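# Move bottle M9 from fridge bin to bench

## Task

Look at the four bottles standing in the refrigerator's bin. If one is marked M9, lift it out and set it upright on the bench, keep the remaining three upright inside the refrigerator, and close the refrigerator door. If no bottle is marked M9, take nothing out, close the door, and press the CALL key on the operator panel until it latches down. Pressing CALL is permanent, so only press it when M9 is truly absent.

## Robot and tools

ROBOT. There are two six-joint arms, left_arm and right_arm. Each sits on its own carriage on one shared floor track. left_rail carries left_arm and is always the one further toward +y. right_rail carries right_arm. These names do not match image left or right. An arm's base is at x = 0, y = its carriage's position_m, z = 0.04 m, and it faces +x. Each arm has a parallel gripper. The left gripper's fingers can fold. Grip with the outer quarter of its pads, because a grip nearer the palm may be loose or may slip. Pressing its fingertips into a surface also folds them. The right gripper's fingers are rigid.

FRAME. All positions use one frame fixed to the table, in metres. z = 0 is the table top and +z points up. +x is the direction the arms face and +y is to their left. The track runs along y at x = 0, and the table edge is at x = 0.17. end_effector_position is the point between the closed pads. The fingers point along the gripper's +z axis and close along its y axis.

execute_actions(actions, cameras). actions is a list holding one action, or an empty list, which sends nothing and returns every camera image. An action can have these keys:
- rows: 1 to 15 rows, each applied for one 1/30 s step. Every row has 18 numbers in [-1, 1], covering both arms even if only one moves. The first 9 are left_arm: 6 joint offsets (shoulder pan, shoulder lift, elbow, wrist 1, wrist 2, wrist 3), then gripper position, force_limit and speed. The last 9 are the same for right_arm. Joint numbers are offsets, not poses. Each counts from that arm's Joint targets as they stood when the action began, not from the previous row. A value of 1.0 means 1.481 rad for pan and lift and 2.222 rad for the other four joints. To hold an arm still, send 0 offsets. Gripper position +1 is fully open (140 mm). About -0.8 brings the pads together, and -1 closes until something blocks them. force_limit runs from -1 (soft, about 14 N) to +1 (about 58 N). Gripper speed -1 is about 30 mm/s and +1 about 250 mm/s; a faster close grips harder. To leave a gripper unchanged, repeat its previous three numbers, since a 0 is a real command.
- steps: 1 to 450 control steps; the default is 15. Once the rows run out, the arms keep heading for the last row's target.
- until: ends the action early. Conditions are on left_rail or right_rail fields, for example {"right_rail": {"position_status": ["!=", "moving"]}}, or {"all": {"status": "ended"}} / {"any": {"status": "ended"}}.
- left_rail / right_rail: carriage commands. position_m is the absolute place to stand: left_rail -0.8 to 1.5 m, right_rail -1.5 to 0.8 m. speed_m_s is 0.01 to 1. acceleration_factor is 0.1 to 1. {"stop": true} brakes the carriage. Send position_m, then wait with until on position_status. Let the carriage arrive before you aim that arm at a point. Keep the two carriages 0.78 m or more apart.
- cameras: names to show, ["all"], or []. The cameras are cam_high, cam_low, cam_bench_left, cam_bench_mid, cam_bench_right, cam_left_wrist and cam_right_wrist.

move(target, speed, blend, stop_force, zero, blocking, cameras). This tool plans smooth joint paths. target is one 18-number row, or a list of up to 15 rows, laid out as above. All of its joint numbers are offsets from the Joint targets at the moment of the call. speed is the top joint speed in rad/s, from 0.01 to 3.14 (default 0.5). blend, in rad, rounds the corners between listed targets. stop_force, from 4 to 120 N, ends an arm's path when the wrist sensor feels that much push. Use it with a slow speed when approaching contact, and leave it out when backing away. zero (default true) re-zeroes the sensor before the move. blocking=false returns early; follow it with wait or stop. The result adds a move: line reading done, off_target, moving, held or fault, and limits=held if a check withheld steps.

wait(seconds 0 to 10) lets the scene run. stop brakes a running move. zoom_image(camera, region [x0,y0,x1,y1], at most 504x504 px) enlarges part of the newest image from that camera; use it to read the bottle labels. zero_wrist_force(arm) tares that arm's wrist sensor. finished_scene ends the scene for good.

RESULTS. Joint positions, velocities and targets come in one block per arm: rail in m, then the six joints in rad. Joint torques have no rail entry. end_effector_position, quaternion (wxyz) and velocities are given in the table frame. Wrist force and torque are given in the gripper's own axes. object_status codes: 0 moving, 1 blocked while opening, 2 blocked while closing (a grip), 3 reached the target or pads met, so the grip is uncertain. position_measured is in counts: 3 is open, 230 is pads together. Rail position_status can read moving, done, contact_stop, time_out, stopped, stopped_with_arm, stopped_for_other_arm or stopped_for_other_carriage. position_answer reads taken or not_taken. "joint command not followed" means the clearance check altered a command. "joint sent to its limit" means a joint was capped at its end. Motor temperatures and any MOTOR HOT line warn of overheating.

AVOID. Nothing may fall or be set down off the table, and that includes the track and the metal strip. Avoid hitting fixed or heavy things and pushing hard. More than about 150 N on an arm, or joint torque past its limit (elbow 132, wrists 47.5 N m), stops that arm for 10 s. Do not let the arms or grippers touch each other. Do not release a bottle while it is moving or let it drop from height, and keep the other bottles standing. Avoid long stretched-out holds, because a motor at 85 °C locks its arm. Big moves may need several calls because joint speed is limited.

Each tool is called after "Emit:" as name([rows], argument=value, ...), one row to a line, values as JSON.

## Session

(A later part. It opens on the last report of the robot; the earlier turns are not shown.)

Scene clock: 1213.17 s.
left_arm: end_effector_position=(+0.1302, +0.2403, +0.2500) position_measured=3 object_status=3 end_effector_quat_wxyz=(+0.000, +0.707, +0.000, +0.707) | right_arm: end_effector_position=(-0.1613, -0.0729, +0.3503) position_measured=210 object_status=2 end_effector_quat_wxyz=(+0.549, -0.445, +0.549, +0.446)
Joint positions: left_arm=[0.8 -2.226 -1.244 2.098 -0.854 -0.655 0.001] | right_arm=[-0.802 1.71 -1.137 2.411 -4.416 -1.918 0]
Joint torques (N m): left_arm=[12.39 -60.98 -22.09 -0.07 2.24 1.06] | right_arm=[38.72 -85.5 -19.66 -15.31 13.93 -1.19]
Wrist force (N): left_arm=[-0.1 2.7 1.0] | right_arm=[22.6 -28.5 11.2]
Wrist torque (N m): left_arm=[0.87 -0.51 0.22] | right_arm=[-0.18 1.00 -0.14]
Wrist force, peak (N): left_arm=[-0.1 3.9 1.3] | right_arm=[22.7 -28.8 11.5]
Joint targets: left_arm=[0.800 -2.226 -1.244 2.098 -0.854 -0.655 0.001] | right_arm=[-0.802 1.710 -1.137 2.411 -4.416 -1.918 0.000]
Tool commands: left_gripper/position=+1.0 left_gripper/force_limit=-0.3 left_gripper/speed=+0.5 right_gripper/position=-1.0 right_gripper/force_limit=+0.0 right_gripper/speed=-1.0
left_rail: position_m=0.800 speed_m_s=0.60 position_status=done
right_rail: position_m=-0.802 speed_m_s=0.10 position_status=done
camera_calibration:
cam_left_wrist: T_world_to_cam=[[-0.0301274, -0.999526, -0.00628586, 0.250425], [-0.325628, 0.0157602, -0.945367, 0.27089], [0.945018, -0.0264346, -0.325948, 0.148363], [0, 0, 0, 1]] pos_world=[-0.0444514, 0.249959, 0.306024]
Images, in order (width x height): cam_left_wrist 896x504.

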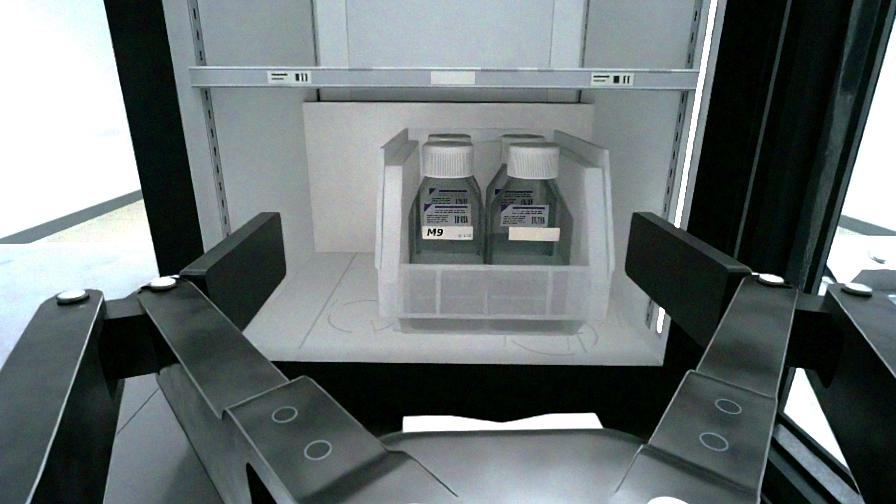

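Emit:
zoom_image(camera="cam_left_wrist", region=[375, 120, 505, 240])

Emit:
zoom_image(camera="cam_left_wrist", region=[375, 230, 505, 350])

Scaled by 3.877 from the camera's 896x504 image, which has a finer 1280x720 frame.

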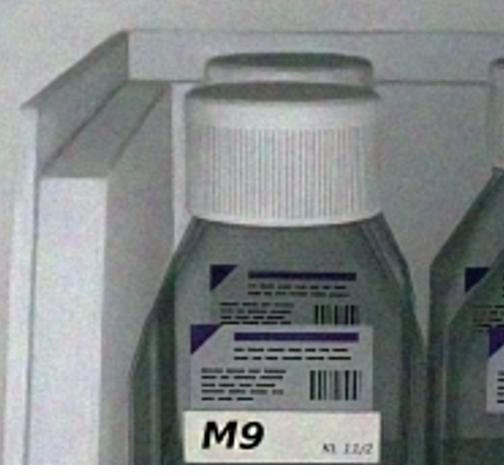

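Scaled by 3.877 from the camera's 896x504 image, which has a finer 1280x720 frame.

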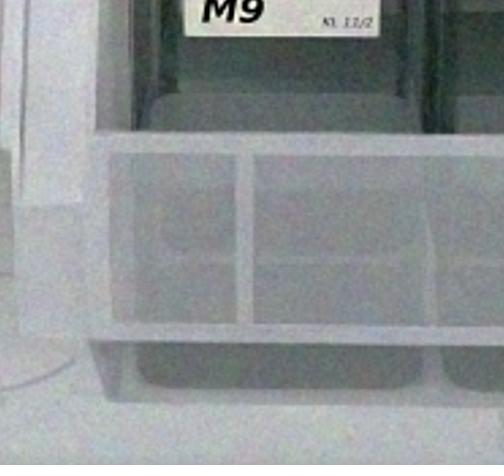

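Emit:
move(target=[0.1036,-0.0236,0.0321,-0.0174,0.0690,0,-0.119,-0.3,0.5, 0,0,0,0,0,0,-1,0,-1], speed=0.25, stop_force=15, cameras=["cam_left_wrist"])

Emit:
zoom_image(camera="cam_left_wrist", region=[340, 100, 600, 360])

Scene clock: 1514.00 s.
left_arm: end_effector_position=(+0.2356, +0.2463, +0.2428) position_measured=144 object_status=3 end_effector_quat_wxyz=(+0.000, +0.707, +0.001, +0.707) | right_arm: end_effector_position=(-0.1613, -0.0729, +0.3503) position_measured=210 object_status=2 end_effector_quat_wxyz=(+0.549, -0.445, +0.549, +0.446)
Joint positions: left_arm=[0.8 -2.072 -1.279 2.169 -0.893 -0.502 0.001] | right_arm=[-0.802 1.71 -1.137 2.411 -4.416 -1.918 0]
Joint torques (N m): left_arm=[15.19 -60.11 -15.7 -1.69 3.7 0.52] | right_arm=[38.23 -85.06 -20.99 -15.15 13.8 -0.66]
Motor temperatures (°C): left_arm=[37 34 29 36 36 41] | right_arm=[35 41 30 35 38 31]
Wrist force (N): left_arm=[-0.4 3.9 0.6] | right_arm=[22.9 -28.5 11.0]
Wrist torque (N m): left_arm=[1.08 -0.41 0.11] | right_arm=[-0.20 0.98 -0.13]
Wrist force, peak (N): left_arm=[-0.7 4.0 0.6] | right_arm=[22.7 -29.2 11.6]
Joint targets: left_arm=[0.800 -2.072 -1.279 2.169 -0.893 -0.502 0.001] | right_arm=[-0.802 1.710 -1.137 2.411 -4.416 -1.918 0.000]
left_rail: position_m=0.800 speed_m_s=0.60 position_status=done
right_rail: position_m=-0.802 speed_m_s=0.10 position_status=done
move: done
camera_calibration:
cam_left_wrist: T_world_to_cam=[[-0.0299812, -0.999541, -0.00429568, 0.25915], [-0.32671, 0.013861, -0.945023, 0.298982], [0.944649, -0.0269295, -0.326976, 0.0470069], [0, 0, 0, 1]] pos_world=[0.0610451, 0.256153, 0.299028]
Images, in order (width x height): cam_left_wrist 896x504.

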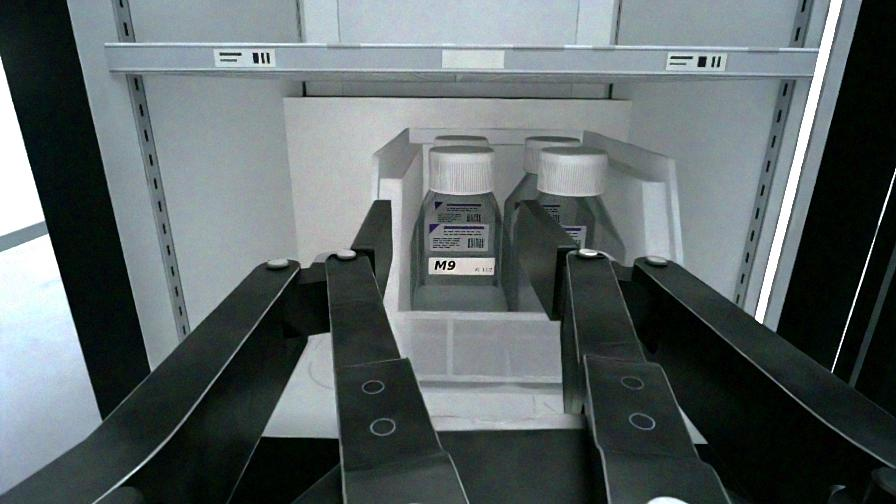

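Scaled by 1.938 from the camera's 896x504 image, which has a finer 1280x720 frame.

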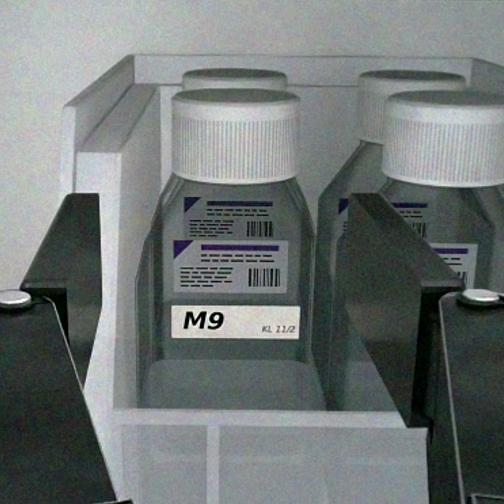

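Emit:
move(target=[0.1373,-0.1954,0.0005,-0.2803,-0.0274,0.3738,-0.17,-0.3,0.5, 0,0,0,0,0,0,-1,0,-1], speed=0.4, cameras=["cam_left_wrist"])

Emit:
zoom_image(camera="cam_left_wrist", region=[340, 60, 600, 320])

Scene clock: 1590.23 s.
left_arm: end_effector_position=(+0.3078, +0.2280, +0.2924) position_measured=150 object_status=3 end_effector_quat_wxyz=(-0.019, +0.843, +0.029, +0.537) | right_arm: end_effector_position=(-0.1613, -0.0729, +0.3503) position_measured=210 object_status=2 end_effector_quat_wxyz=(+0.549, -0.445, +0.549, +0.446)
Joint positions: left_arm=[0.8 -1.869 -1.568 2.17 -1.516 -0.563 0.831] | right_arm=[-0.802 1.71 -1.137 2.411 -4.416 -1.918 0]
Joint torques (N m): left_arm=[14.58 -50.52 -30.91 -6.36 -1.76 2.02] | right_arm=[35.74 -86.31 -20.95 -15.21 13.48 -0.57]
Wrist force (N): left_arm=[-0.7 3.2 0.6] | right_arm=[22.8 -28.3 11.3]
Wrist torque (N m): left_arm=[0.85 -0.25 0.09] | right_arm=[-0.16 1.02 -0.14]
Wrist force, peak (N): left_arm=[-0.7 4.1 0.7] | right_arm=[22.8 -29.0 11.5]
Joint targets: left_arm=[0.800 -1.869 -1.568 2.170 -1.516 -0.563 0.831] | right_arm=[-0.802 1.710 -1.137 2.411 -4.416 -1.918 0.000]
left_rail: position_m=0.800 speed_m_s=0.60 position_status=done
right_rail: position_m=-0.802 speed_m_s=0.10 position_status=done
move: done
camera_calibration:
cam_left_wrist: T_world_to_cam=[[0.0397536, -0.999181, 0.00760507, 0.218205], [-0.693856, -0.0330811, -0.719354, 0.427367], [0.719016, 0.0233201, -0.694602, 0.160036], [0, 0, 0, 1]] pos_world=[0.172789, 0.228431, 0.41693]
Images, in order (width x height): cam_left_wrist 896x504.

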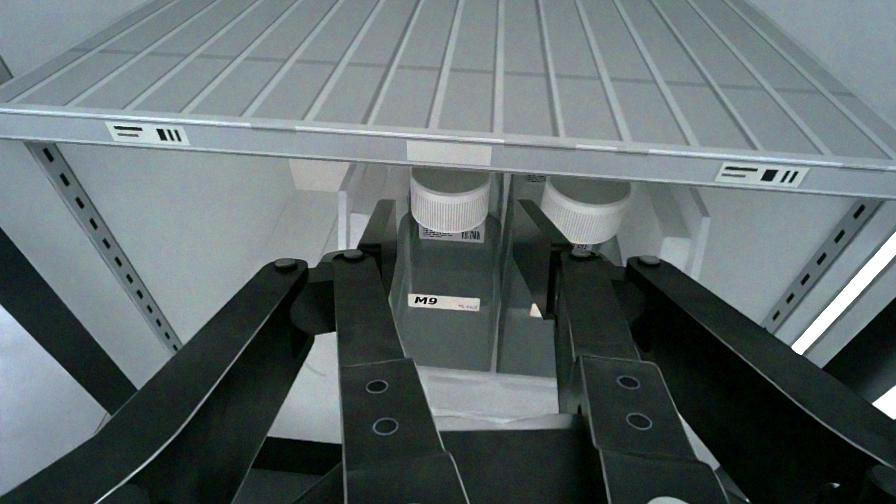

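Scaled by 1.938 from the camera's 896x504 image, which has a finer 1280x720 frame.

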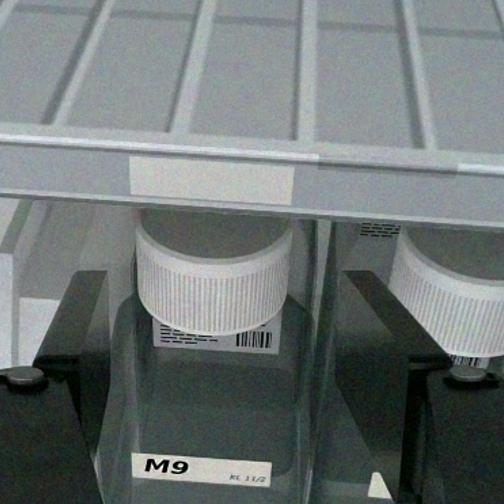

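Emit:
move(target=[0.0461,0.0136,0.0181,-0.0687,0.0176,0.0488,-0.17,-0.3,0.5, 0,0,0,0,0,0,-1,0,-1], speed=0.12, stop_force=10, cameras=["cam_left_wrist"])

Emit:
zoom_image(camera="cam_left_wrist", region=[360, 80, 580, 300])

Scene clock: 1617.53 s.
left_arm: end_effector_position=(+0.3487, +0.2311, +0.2735) position_measured=150 object_status=3 end_effector_quat_wxyz=(-0.019, +0.843, +0.029, +0.537) | right_arm: end_effector_position=(-0.1613, -0.0729, +0.3503) position_measured=210 object_status=2 end_effector_quat_wxyz=(+0.549, -0.445, +0.549, +0.446)
Joint positions: left_arm=[0.8 -1.8 -1.548 2.211 -1.668 -0.524 0.94] | right_arm=[-0.802 1.71 -1.137 2.411 -4.416 -1.918 0]
Joint torques (N m): left_arm=[12.63 -30.33 -28.36 -6.57 6.01 2.07] | right_arm=[35.48 -85.51 -22.92 -14.56 13.53 -0.66]
Wrist force (N): left_arm=[-0.7 2.9 0.6] | right_arm=[22.4 -28.6 11.1]
Wrist torque (N m): left_arm=[0.73 -0.21 0.05] | right_arm=[-0.21 1.03 -0.14]
Wrist force, peak (N): left_arm=[-0.9 3.8 0.1] | right_arm=[22.8 -28.9 11.2]
Joint targets: left_arm=[0.800 -1.800 -1.548 2.211 -1.668 -0.524 0.940] | right_arm=[-0.802 1.710 -1.137 2.411 -4.416 -1.918 0.000]
left_rail: position_m=0.800 speed_m_s=0.60 position_status=done
right_rail: position_m=-0.802 speed_m_s=0.10 position_status=done
move: done
camera_calibration:
cam_left_wrist: T_world_to_cam=[[0.0396951, -0.999188, 0.0069644, 0.21999], [-0.693965, -0.0325828, -0.719271, 0.442124], [0.718914, 0.0237185, -0.694695, 0.117396], [0, 0, 0, 1]] pos_world=[0.213688, 0.231433, 0.39803]
Images, in order (width x height): cam_left_wrist 896x504.

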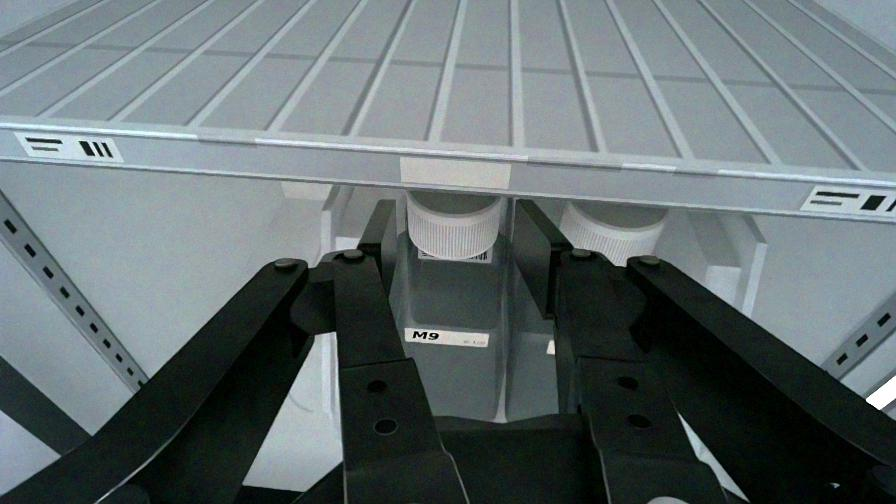

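Scaled by 2.291 from the camera's 896x504 image, which has a finer 1280x720 frame.

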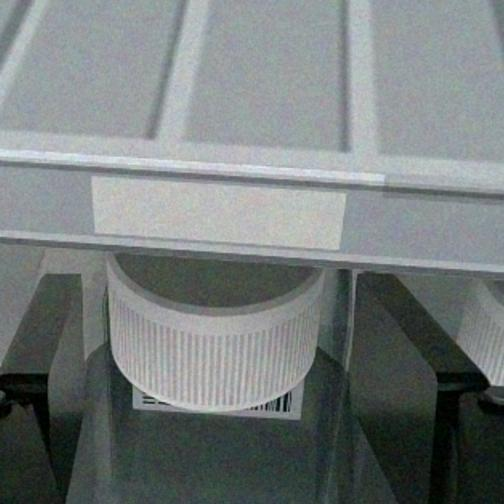

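Emit:
move(target=[0.0465,0.0220,0.0155,-0.08,0.0153,0.0560,-0.17,-0.3,0.5, 0,0,0,0,0,0,-1,0,-1], speed=0.1, stop_force=8, cameras=["cam_left_wrist"])

Emit:
zoom_image(camera="cam_left_wrist", region=[360, 120, 560, 320])

Scene clock: 1631.93 s.
left_arm: end_effector_position=(+0.3889, +0.2331, +0.2548) position_measured=150 object_status=3 end_effector_quat_wxyz=(-0.018, +0.843, +0.030, +0.537) | right_arm: end_effector_position=(-0.1613, -0.0729, +0.3503) position_measured=210 object_status=2 end_effector_quat_wxyz=(+0.549, -0.445, +0.549, +0.446)
Joint positions: left_arm=[0.8 -1.732 -1.515 2.245 -1.846 -0.49 1.064] | right_arm=[-0.802 1.71 -1.137 2.411 -4.416 -1.918 0]
Joint torques (N m): left_arm=[15.03 -31.87 -27 -7.33 6.19 2.34] | right_arm=[35.58 -84.38 -23.66 -14.65 13.89 -0.5]
Wrist force (N): left_arm=[-0.8 3.1 0.3] | right_arm=[22.5 -28.4 10.9]
Wrist torque (N m): left_arm=[0.79 -0.10 0.03] | right_arm=[-0.16 1.05 -0.14]
Wrist force, peak (N): left_arm=[-1.0 3.4 0.0] | right_arm=[22.9 -29.1 11.4]
Joint targets: left_arm=[0.800 -1.732 -1.515 2.245 -1.846 -0.490 1.064] | right_arm=[-0.802 1.710 -1.137 2.411 -4.416 -1.918 0.000]
left_rail: position_m=0.800 speed_m_s=0.60 position_status=done
right_rail: position_m=-0.802 speed_m_s=0.10 position_status=done
move: done
camera_calibration:
cam_left_wrist: T_world_to_cam=[[0.0393145, -0.999188, 0.00885812, 0.220195], [-0.694119, -0.0336859, -0.719071, 0.456938], [0.718785, 0.0221213, -0.69488, 0.0758579], [0, 0, 0, 1]] pos_world=[0.253988, 0.23373, 0.379333]
Images, in order (width x height): cam_left_wrist 896x504.

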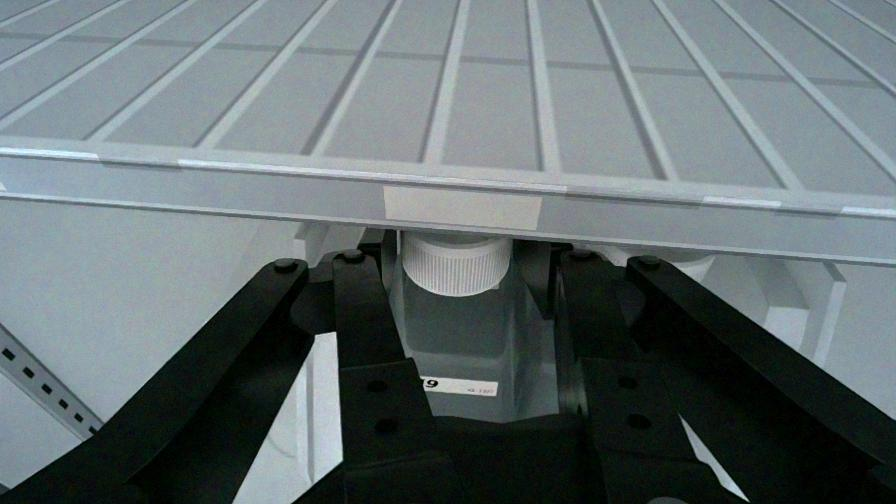

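Scaled by 2.520 from the camera's 896x504 image, which has a finer 1280x720 frame.

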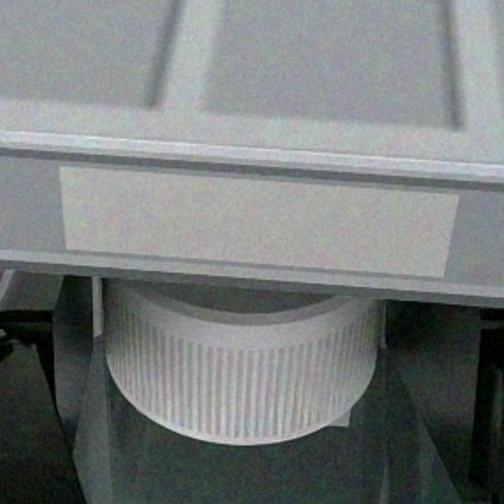

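Emit:
execute_actions([
  {"rows": [[0,0,0,0,0,0,-1,0.6,-1, 0,0,0,0,0,0,-1,0,-1]], "steps": 60},
], cameras=["cam_left_wrist"])

Emit:
zoom_image(camera="cam_left_wrist", region=[340, 120, 580, 320])

Scene clock: 1639.37 s.
left_arm: end_effector_position=(+0.3889, +0.2331, +0.2548) position_measured=162 object_status=2 end_effector_quat_wxyz=(-0.018, +0.843, +0.030, +0.537) | right_arm: end_effector_position=(-0.1613, -0.0729, +0.3503) position_measured=210 object_status=2 end_effector_quat_wxyz=(+0.549, -0.445, +0.549, +0.446)
Joint positions: left_arm=[0.8 -1.732 -1.515 2.245 -1.846 -0.49 1.064] | right_arm=[-0.802 1.71 -1.137 2.411 -4.416 -1.918 0]
Joint torques (N m): left_arm=[13.97 -32.21 -27.29 -6.1 0.21 2.41] | right_arm=[32.13 -85.28 -23.62 -14.1 13.5 -0.78]
Wrist force (N): left_arm=[4.8 2.0 -5.3] | right_arm=[23.3 -29.0 11.0]
Wrist torque (N m): left_arm=[0.74 -0.07 -0.02] | right_arm=[-0.23 1.10 -0.14]
Wrist force, peak (N): left_arm=[5.3 2.6 -5.0] | right_arm=[23.3 -29.4 11.4]
Joint targets: left_arm=[0.800 -1.732 -1.515 2.245 -1.846 -0.490 1.064] | right_arm=[-0.802 1.710 -1.137 2.411 -4.416 -1.918 0.000]
left_rail: position_m=0.800 speed_m_s=0.60 position_status=done
right_rail: position_m=-0.802 speed_m_s=0.10 position_status=done
camera_calibration:
cam_left_wrist: T_world_to_cam=[[0.0393145, -0.999188, 0.00885812, 0.220195], [-0.694119, -0.0336859, -0.719071, 0.456938], [0.718785, 0.0221213, -0.69488, 0.0758579], [0, 0, 0, 1]] pos_world=[0.253988, 0.23373, 0.379333]
Images, in order (width x height): cam_left_wrist 896x504.

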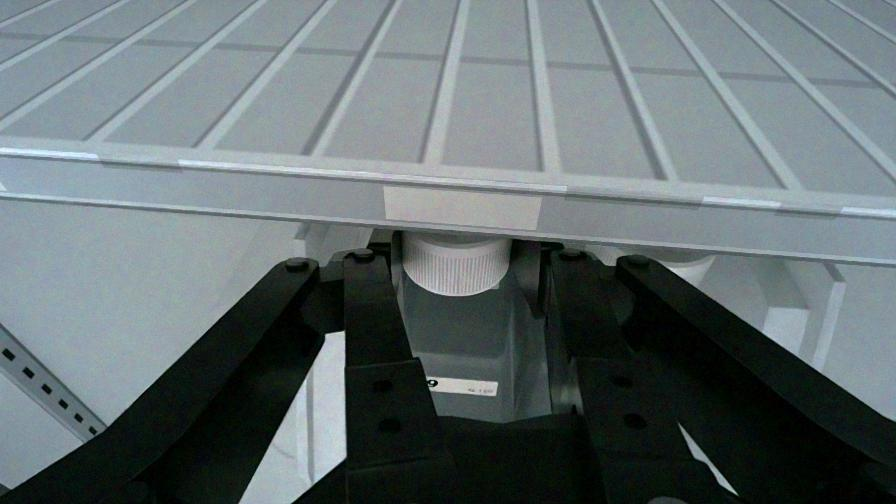

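Scaled by 2.100 from the camera's 896x504 image, which has a finer 1280x720 frame.

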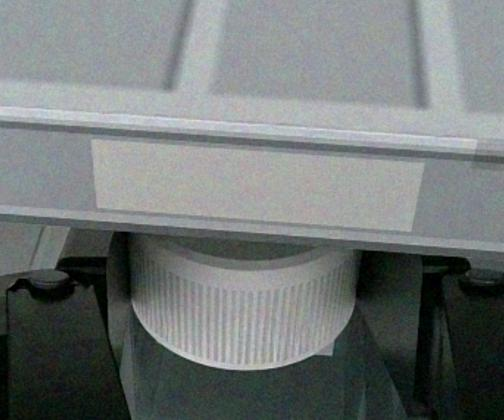

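Emit:
move(target=[-0.0685,0.0525,-0.0236,0.2137,0.0405,-0.2190,-1,0.6,-1, 0,0,0,0,0,0,-1,0,-1], speed=0.2, stop_force=40, cameras=["cam_left_wrist"])

Emit:
zoom_image(camera="cam_left_wrist", region=[320, 80, 600, 360])

Scene clock: 1687.60 s.
left_arm: end_effector_position=(+0.3523, +0.2305, +0.2618) position_measured=162 object_status=2 end_effector_quat_wxyz=(-0.022, +0.782, +0.028, +0.622) | right_arm: end_effector_position=(-0.1613, -0.0729, +0.3503) position_measured=210 object_status=2 end_effector_quat_wxyz=(+0.549, -0.445, +0.549, +0.446)
Joint positions: left_arm=[0.8 -1.833 -1.438 2.193 -1.371 -0.4 0.577] | right_arm=[-0.802 1.71 -1.137 2.411 -4.416 -1.918 0]
Joint torques (N m): left_arm=[-15.39 -37.17 -50.6 1.67 5.91 -2.48] | right_arm=[35.35 -83.41 -25.92 -14.34 12.51 -0.77]
Wrist force (N): left_arm=[-4.4 2.4 1.3] | right_arm=[23.8 -29.1 11.2]
Wrist torque (N m): left_arm=[0.67 -0.39 0.38] | right_arm=[-0.25 1.06 -0.14]
Wrist force, peak (N): left_arm=[33.1 6.7 -6.7] | right_arm=[27.7 -26.9 11.0]
Joint targets: left_arm=[0.800 -1.833 -1.438 2.193 -1.371 -0.400 0.577] | right_arm=[-0.802 1.710 -1.137 2.411 -4.416 -1.918 0.000]
left_rail: position_m=0.800 speed_m_s=0.60 position_status=done
right_rail: position_m=-0.802 speed_m_s=0.10 position_status=done
move: done
camera_calibration:
cam_left_wrist: T_world_to_cam=[[0.0388342, -0.999244, 0.00196465, 0.220943], [-0.529749, -0.022255, -0.847862, 0.409648], [0.847265, 0.0318853, -0.530213, 0.016597], [0, 0, 0, 1]] pos_world=[0.194368, 0.229363, 0.355691]
Images, in order (width x height): cam_left_wrist 896x504.

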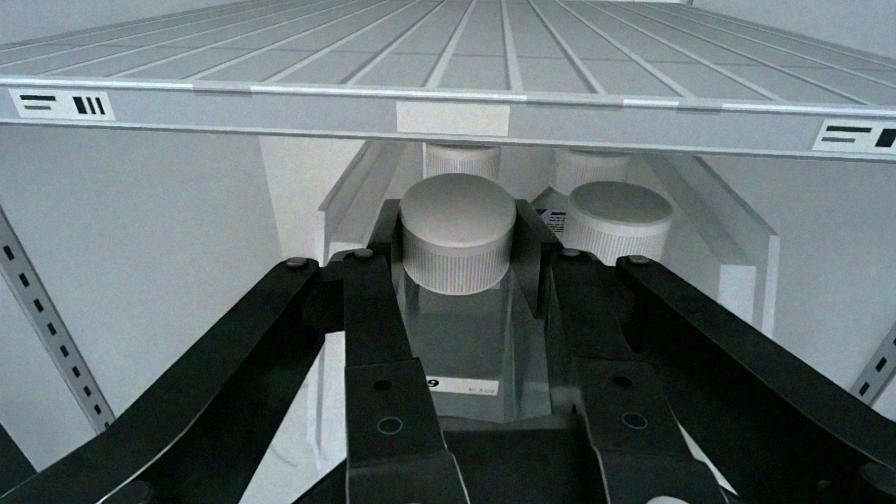

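Scaled by 1.800 from the camera's 896x504 image, which has a finer 1280x720 frame.

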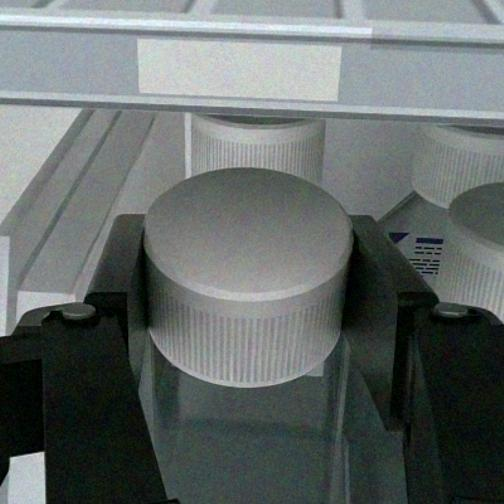

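Emit:
move(target=[-0.0483,0.1182,-0.0436,0.2420,-0.0016,-0.2597,-1,0.6,-1, 0,0,0,0,0,0,-1,0,-1], speed=0.25, stop_force=30, cameras=["cam_left_wrist"])

Scene clock: 1702.33 s.
left_arm: end_effector_position=(+0.3174, +0.2278, +0.2616) position_measured=162 object_status=2 end_effector_quat_wxyz=(-0.025, +0.707, +0.025, +0.707) | right_arm: end_effector_position=(-0.1613, -0.0729, +0.3503) position_measured=210 object_status=2 end_effector_quat_wxyz=(+0.549, -0.445, +0.549, +0.446)
Joint positions: left_arm=[0.8 -1.905 -1.262 2.096 -0.834 -0.403 0] | right_arm=[-0.802 1.71 -1.137 2.411 -4.416 -1.918 0]
Joint torques (N m): left_arm=[-15.3 -45.87 -44.26 4.96 -3.77 -2.36] | right_arm=[33.17 -85.8 -25.79 -13.96 7.7 -0.27]
Wrist force (N): left_arm=[-5.0 2.9 1.0] | right_arm=[24.2 -28.6 11.1]
Wrist torque (N m): left_arm=[0.93 -0.57 0.45] | right_arm=[-0.17 1.03 -0.14]
Wrist force, peak (N): left_arm=[-5.2 3.6 1.3] | right_arm=[24.2 -29.0 11.3]
Joint targets: left_arm=[0.800 -1.905 -1.262 2.096 -0.834 -0.403 0.000] | right_arm=[-0.802 1.710 -1.137 2.411 -4.416 -1.918 0.000]
left_rail: position_m=0.800 speed_m_s=0.60 position_status=done
right_rail: position_m=-0.802 speed_m_s=0.10 position_status=done
move: done
camera_calibration:
cam_left_wrist: T_world_to_cam=[[0.0388834, -0.999227, -0.00576939, 0.221628], [-0.326027, -0.00722862, -0.945333, 0.348358], [0.944561, 0.0386388, -0.326056, -0.0397739], [0, 0, 0, 1]] pos_world=[0.142525, 0.225512, 0.317624]
Images, in order (width x height): cam_left_wrist 896x504.

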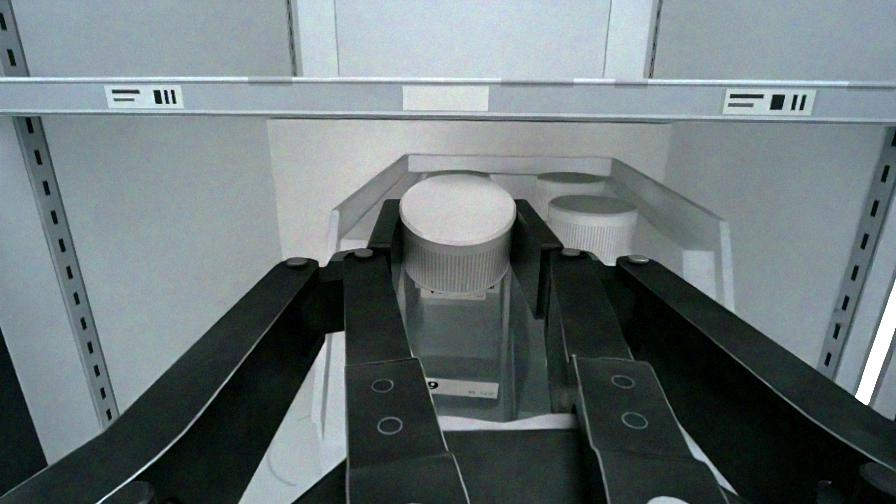

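Emit:
move(target=[-0.0193,0.1630,-0.0413,0.1885,-0.0443,-0.2299,-1,0.6,-1, 0,0,0,0,0,0,-1,0,-1], speed=0.25, stop_force=25, cameras=["cam_left_wrist"])

Scene clock: 1712.33 s.
left_arm: end_effector_position=(+0.2880, +0.2261, +0.2546) position_measured=162 object_status=2 end_effector_quat_wxyz=(-0.028, +0.608, +0.022, +0.793) | right_arm: end_effector_position=(-0.1613, -0.0729, +0.3503) position_measured=210 object_status=2 end_effector_quat_wxyz=(+0.549, -0.445, +0.549, +0.446)
Joint positions: left_arm=[0.8 -1.933 -1.021 2.004 -0.415 -0.502 -0.51] | right_arm=[-0.802 1.71 -1.137 2.411 -4.416 -1.918 0]
Joint torques (N m): left_arm=[-16.71 -56.64 -36.79 7.89 -5.67 -2.55] | right_arm=[34.95 -84.44 -27.48 -14.11 7.8 -0.04]
Wrist force (N): left_arm=[-5.5 2.2 1.5] | right_arm=[24.2 -28.1 11.0]
Wrist torque (N m): left_arm=[0.97 -0.20 0.60] | right_arm=[-0.16 1.03 -0.14]
Wrist force, peak (N): left_arm=[-4.9 7.8 1.0] | right_arm=[24.4 -29.0 11.4]
Joint targets: left_arm=[0.800 -1.933 -1.021 2.004 -0.415 -0.502 -0.510] | right_arm=[-0.802 1.710 -1.137 2.411 -4.416 -1.918 0.000]
left_rail: position_m=0.800 speed_m_s=0.60 position_status=done
right_rail: position_m=-0.802 speed_m_s=0.10 position_status=done
move: done
camera_calibration:
cam_left_wrist: T_world_to_cam=[[0.0425472, -0.999006, -0.0133175, 0.221808], [-0.070722, 0.0102847, -0.997443, 0.267908], [0.996588, 0.0433803, -0.0702141, -0.0954361], [0, 0, 0, 1]] pos_world=[0.10462, 0.222972, 0.263475]
Images, in order (width x height): cam_left_wrist 896x504.

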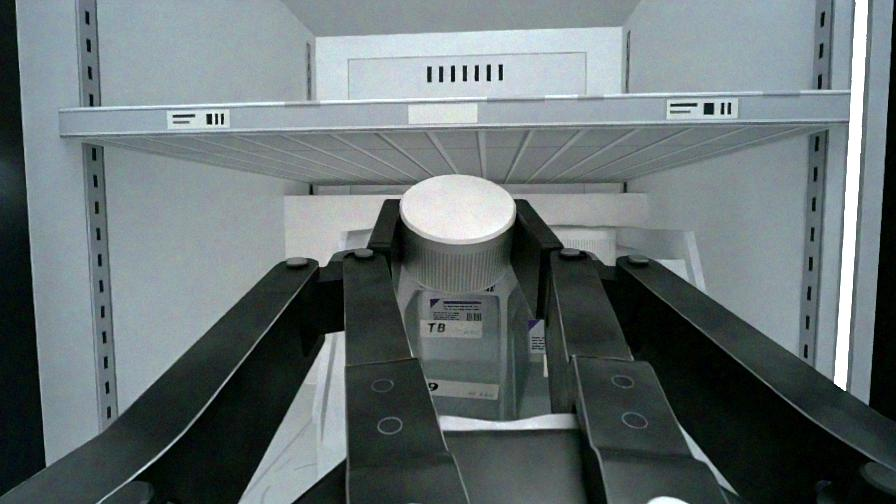

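Emit:
move(target=[-0.0671,-0.0746,-0.0136,0.0266,-0.0381,0.0428,-1,0.6,-1, 0,0,0,0,0,0,-1,0,-1], speed=0.12, stop_force=15, cameras=["cam_left_wrist"])

Scene clock: 1719.37 s.
left_arm: end_effector_position=(+0.2234, +0.2214, +0.3309) position_measured=162 object_status=2 end_effector_quat_wxyz=(-0.027, +0.608, +0.021, +0.793) | right_arm: end_effector_position=(-0.1613, -0.0729, +0.3503) position_measured=210 object_status=2 end_effector_quat_wxyz=(+0.549, -0.445, +0.549, +0.446)
Joint positions: left_arm=[0.8 -2.033 -1.131 1.974 -0.356 -0.587 -0.415] | right_arm=[-0.802 1.71 -1.137 2.411 -4.416 -1.918 0]
Joint torques (N m): left_arm=[-15.32 -72.88 -40.99 8.09 -5.53 2.34] | right_arm=[36.39 -84.23 -28.15 -13.94 8.1 0.47]
Wrist force (N): left_arm=[-5.3 2.7 -0.7] | right_arm=[23.8 -28.7 11.3]
Wrist torque (N m): left_arm=[0.80 -0.32 0.20] | right_arm=[-0.18 1.09 -0.14]
Wrist force, peak (N): left_arm=[-6.6 2.5 2.9] | right_arm=[24.1 -29.2 11.1]
Joint targets: left_arm=[0.800 -2.033 -1.131 1.974 -0.356 -0.587 -0.415] | right_arm=[-0.802 1.710 -1.137 2.411 -4.416 -1.918 0.000]
left_rail: position_m=0.800 speed_m_s=0.60 position_status=done
right_rail: position_m=-0.802 speed_m_s=0.10 position_status=done
move: done
camera_calibration:
cam_left_wrist: T_world_to_cam=[[0.0410597, -0.999071, -0.0131084, 0.221182], [-0.0708028, 0.0101771, -0.997438, 0.339614], [0.996645, 0.0418826, -0.0703191, -0.0251385], [0, 0, 0, 1]] pos_world=[0.0400181, 0.218573, 0.339876]
Images, in order (width x height): cam_left_wrist 896x504.

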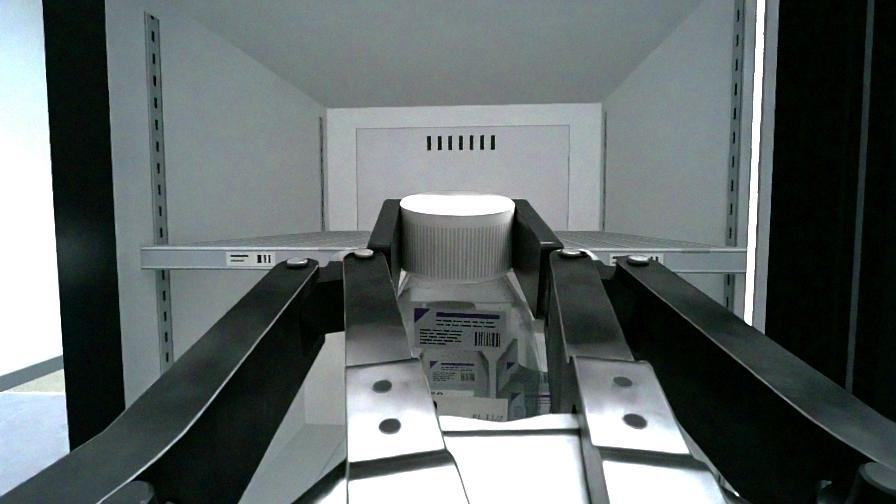

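Emit:
move(target=[-0.1257,0.0267,-0.0365,-0.0265,-0.0762,0.0572,-1,0.6,-1, 0,0,0,0,0,0,-1,0,-1], speed=0.15, stop_force=15, cameras=["cam_left_wrist", "cam_high", "cam_bench_left"])

Scene clock: 1735.20 s.
left_arm: end_effector_position=(+0.0838, +0.2115, +0.3311) position_measured=162 object_status=2 end_effector_quat_wxyz=(-0.027, +0.609, +0.021, +0.793) | right_arm: end_effector_position=(-0.1613, -0.0729, +0.3503) position_measured=210 object_status=2 end_effector_quat_wxyz=(+0.549, -0.445, +0.549, +0.446)
Joint positions: left_arm=[0.8 -2.219 -1.092 1.893 -0.415 -0.756 -0.288] | right_arm=[-0.802 1.71 -1.137 2.411 -4.416 -1.918 0]
Joint torques (N m): left_arm=[-14.84 -59.69 -42.31 1.67 -4.92 2.43] | right_arm=[34.4 -82.07 -29.51 -14.29 7.95 0.27]
Wrist force (N): left_arm=[-4.9 2.1 -0.4] | right_arm=[23.7 -29.0 11.2]
Wrist torque (N m): left_arm=[0.67 -0.40 0.18] | right_arm=[-0.23 1.09 -0.14]
Wrist force, peak (N): left_arm=[-5.9 3.0 -0.4] | right_arm=[23.9 -29.4 11.2]
Joint targets: left_arm=[0.800 -2.219 -1.092 1.893 -0.415 -0.756 -0.288] | right_arm=[-0.802 1.710 -1.137 2.411 -4.416 -1.918 0.000]
left_rail: position_m=0.800 speed_m_s=0.60 position_status=done
right_rail: position_m=-0.802 speed_m_s=0.10 position_status=done
move: done
camera_calibration:
cam_left_wrist: T_world_to_cam=[[0.0414725, -0.999057, -0.0128595, 0.216882], [-0.0712945, 0.00987868, -0.997406, 0.330027], [0.996593, 0.0422817, -0.0708176, 0.114608], [0, 0, 0, 1]] pos_world=[-0.0996832, 0.208572, 0.340077]
Images, in order (width x height): cam_high 896x504, cam_bench_left 896x504, cam_left_wrist 896x504.

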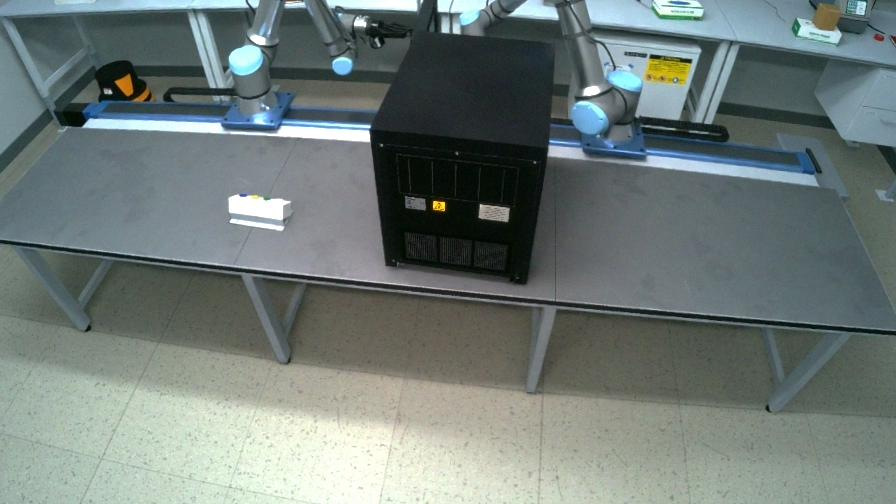

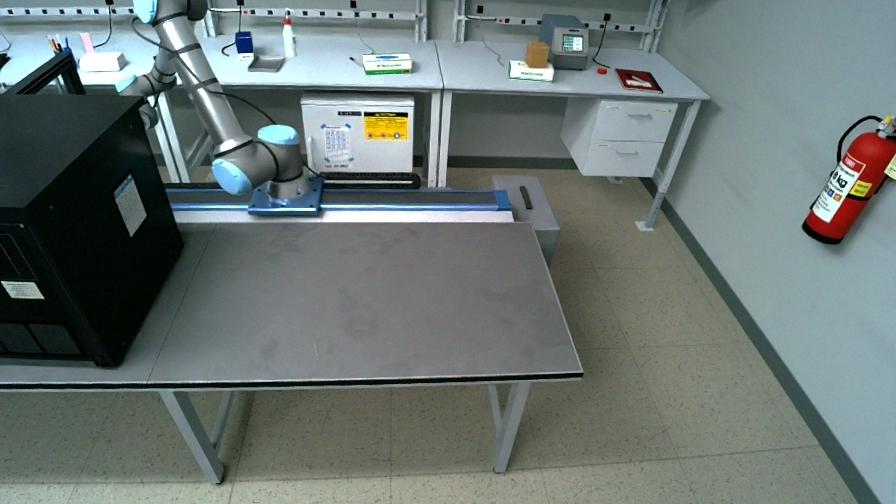

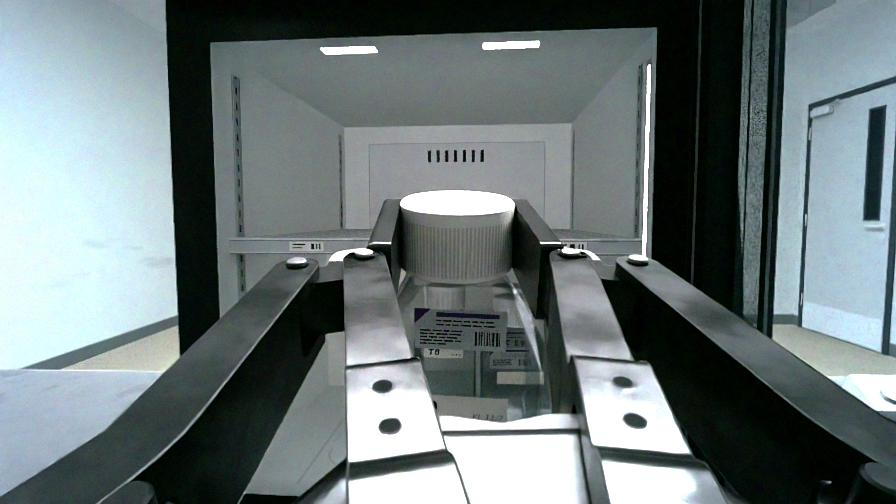

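Emit:
execute_actions([
  {"left_rail": {"position_m": 1.35, "speed_m_s": 0.5, "acceleration_factor": 0.4}, "steps": 150, "until": {"left_rail": {"position_status": ["!=", "moving"]}}},
])

Emit:
move(target=[0.3215,-0.0888,0.1290,-0.2436,0.2628,0.1296,-1,0.6,-1, 0,0,0,0,0,0,-1,0,-1], speed=0.3, cameras=["cam_left_wrist", "cam_bench_left", "cam_low"])

Scene clock: 1756.77 s.
left_arm: end_effector_position=(+0.0837, +0.7615, +0.3311) position_measured=162 object_status=2 end_effector_quat_wxyz=(-0.027, +0.609, +0.021, +0.793) | right_arm: end_effector_position=(-0.1613, -0.0729, +0.3503) position_measured=210 object_status=2 end_effector_quat_wxyz=(+0.549, -0.445, +0.549, +0.446)
Joint positions: left_arm=[1.35 -2.219 -1.092 1.893 -0.415 -0.756 -0.288] | right_arm=[-0.802 1.71 -1.137 2.411 -4.416 -1.918 0]
Joint torques (N m): left_arm=[-8.86 -72.63 -20.41 3.24 -3.12 2.2] | right_arm=[34.32 -84.66 -30.81 -14.39 8.35 0.65]
Wrist force (N): left_arm=[-4.6 2.3 -0.5] | right_arm=[23.7 -28.9 11.3]
Wrist torque (N m): left_arm=[0.70 -0.47 0.18] | right_arm=[-0.20 1.06 -0.14]
Wrist force, peak (N): left_arm=[-5.4 3.1 -0.7] | right_arm=[24.1 -29.2 11.3]
Joint targets: left_arm=[1.350 -2.219 -1.092 1.893 -0.415 -0.756 -0.288] | right_arm=[-0.802 1.710 -1.137 2.411 -4.416 -1.918 0.000]
Tool commands: left_gripper/position=-1.0 left_gripper/force_limit=+0.6 left_gripper/speed=-1.0 right_gripper/position=-1.0 right_gripper/force_limit=+0.0 right_gripper/speed=-1.0
left_rail: position_m=1.350 speed_m_s=0.50 position_status=done
right_rail: position_m=-0.802 speed_m_s=0.10 position_status=done

Scene clock: 1759.37 s.
left_arm: end_effector_position=(+0.4200, +0.7899, +0.2101) position_measured=162 object_status=2 end_effector_quat_wxyz=(+0.000, +0.707, +0.000, +0.707) | right_arm: end_effector_position=(-0.1613, -0.0729, +0.3503) position_measured=210 object_status=2 end_effector_quat_wxyz=(+0.549, -0.445, +0.549, +0.446)
Joint positions: left_arm=[1.35 -1.743 -1.223 2.179 -0.956 -0.172 0] | right_arm=[-0.802 1.71 -1.137 2.411 -4.416 -1.918 0]
Joint torques (N m): left_arm=[14.54 -64.54 -16.68 -2.75 4.04 2.32] | right_arm=[35.74 -84.88 -31.1 -14.48 8.35 0.78]
Wrist force (N): left_arm=[-5.2 1.8 0.5] | right_arm=[23.6 -28.6 10.9]
Wrist torque (N m): left_arm=[0.62 -0.31 0.14] | right_arm=[-0.16 1.13 -0.14]
Wrist force, peak (N): left_arm=[-6.1 3.5 -0.1] | right_arm=[24.1 -29.1 11.4]
Joint targets: left_arm=[1.350 -1.743 -1.223 2.179 -0.956 -0.172 0.000] | right_arm=[-0.802 1.710 -1.137 2.411 -4.416 -1.918 0.000]
left_rail: position_m=1.350 speed_m_s=0.50 position_status=done
right_rail: position_m=-0.802 speed_m_s=0.10 position_status=done
move: done
camera_calibration:
cam_left_wrist: T_world_to_cam=[[-0.0304634, -0.999521, -0.00542796, 0.808196], [-0.325646, 0.0150589, -0.945372, 0.319474], [0.945001, -0.0270317, -0.325949, -0.12359], [0, 0, 0, 1]] pos_world=[0.245448, 0.799657, 0.266124]
Images, in order (width x height): cam_low 896x504, cam_bench_left 896x504, cam_left_wrist 896x504.

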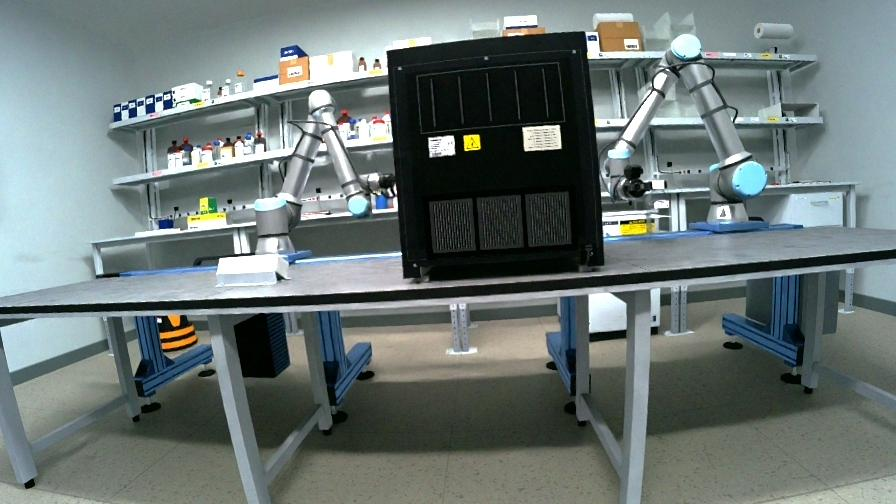

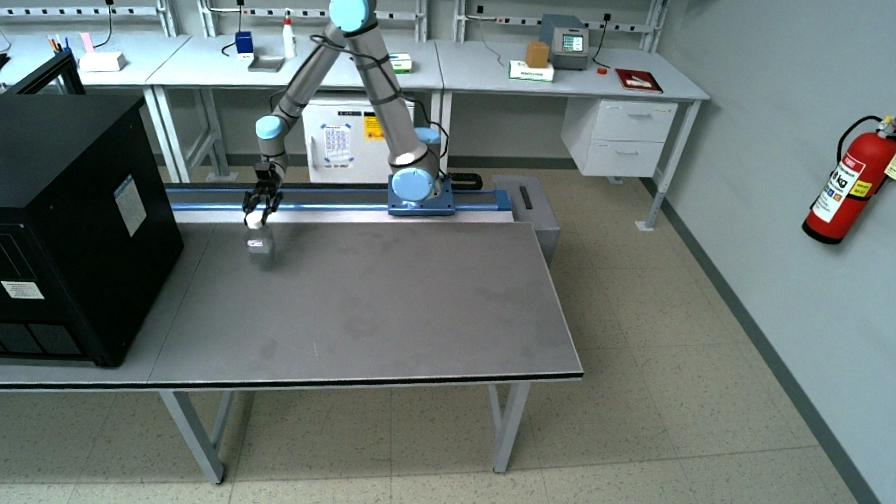

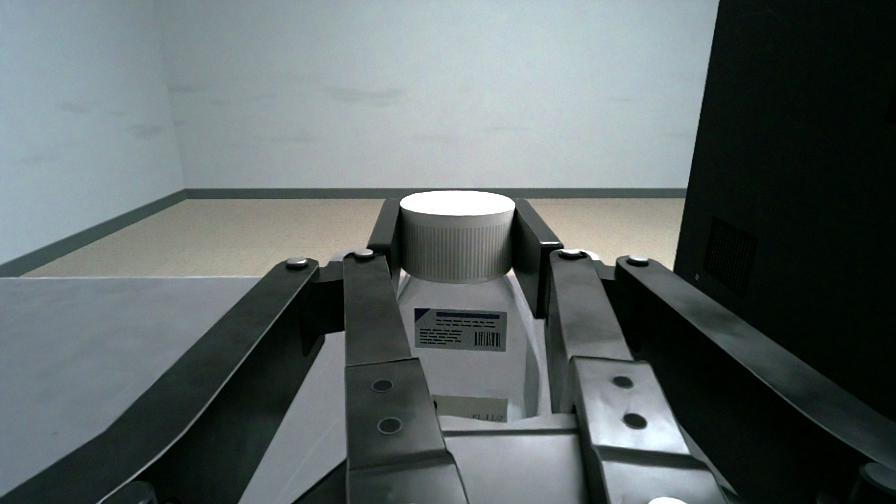

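Emit:
move(target=[0,0.0512,0.0061,-0.0403,0,0,-1,0.6,-1, 0,0,0,0,0,0,-1,0,-1], speed=0.05, stop_force=6, cameras=["cam_left_wrist", "cam_bench_left"])

Scene clock: 1769.00 s.
left_arm: end_effector_position=(+0.4202, +0.7898, +0.1651) position_measured=162 object_status=2 end_effector_quat_wxyz=(+0.000, +0.707, +0.000, +0.707) | right_arm: end_effector_position=(-0.1613, -0.0729, +0.3503) position_measured=210 object_status=2 end_effector_quat_wxyz=(+0.549, -0.445, +0.549, +0.446)
Joint positions: left_arm=[1.35 -1.743 -1.148 2.193 -1.045 -0.172 0] | right_arm=[-0.802 1.71 -1.137 2.411 -4.416 -1.918 0]
Joint torques (N m): left_arm=[10.96 -48.21 -12.5 -2.51 1.94 2.38] | right_arm=[35.84 -84.29 -30.37 -14.95 8.19 1.42]
Wrist force (N): left_arm=[-5.3 2.2 0.2] | right_arm=[24.2 -28.8 11.2]
Wrist torque (N m): left_arm=[0.71 -0.21 0.10] | right_arm=[-0.18 0.98 -0.14]
Wrist force, peak (N): left_arm=[-5.8 2.5 0.4] | right_arm=[24.1 -29.2 11.3]
Joint targets: left_arm=[1.350 -1.743 -1.148 2.193 -1.045 -0.172 0.000] | right_arm=[-0.802 1.710 -1.137 2.411 -4.416 -1.918 0.000]
left_rail: position_m=1.350 speed_m_s=0.50 position_status=done
right_rail: position_m=-0.802 speed_m_s=0.10 position_status=done
move: done
camera_calibration:
cam_left_wrist: T_world_to_cam=[[-0.030492, -0.999521, -0.00520633, 0.807913], [-0.325652, 0.0148588, -0.945373, 0.277127], [0.944998, -0.0271309, -0.325949, -0.138272], [0, 0, 0, 1]] pos_world=[0.245548, 0.799657, 0.221125]
Images, in order (width x height): cam_bench_left 896x504, cam_left_wrist 896x504.

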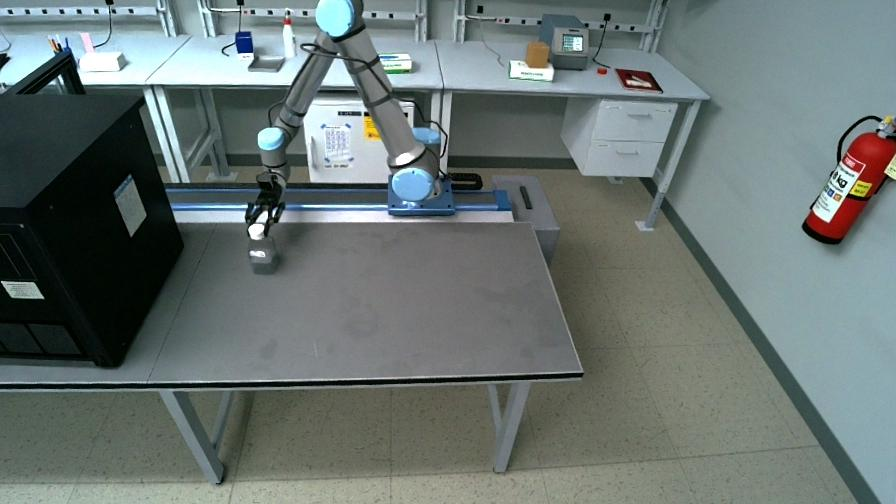

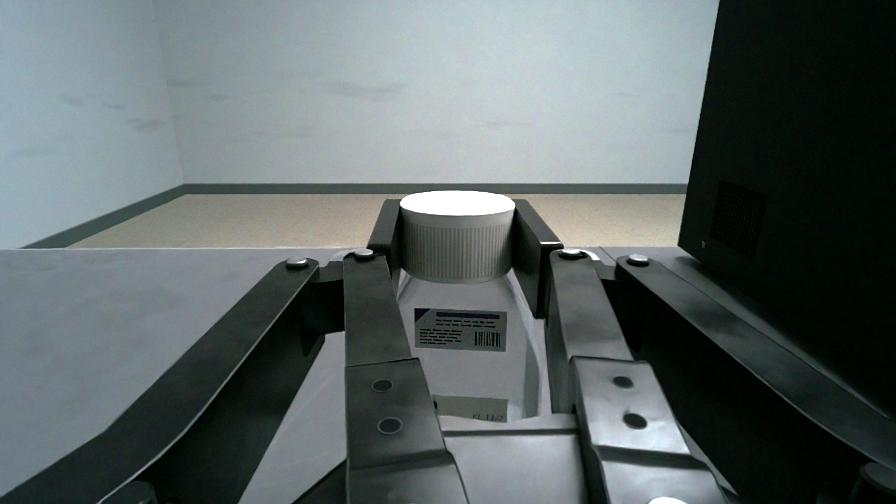

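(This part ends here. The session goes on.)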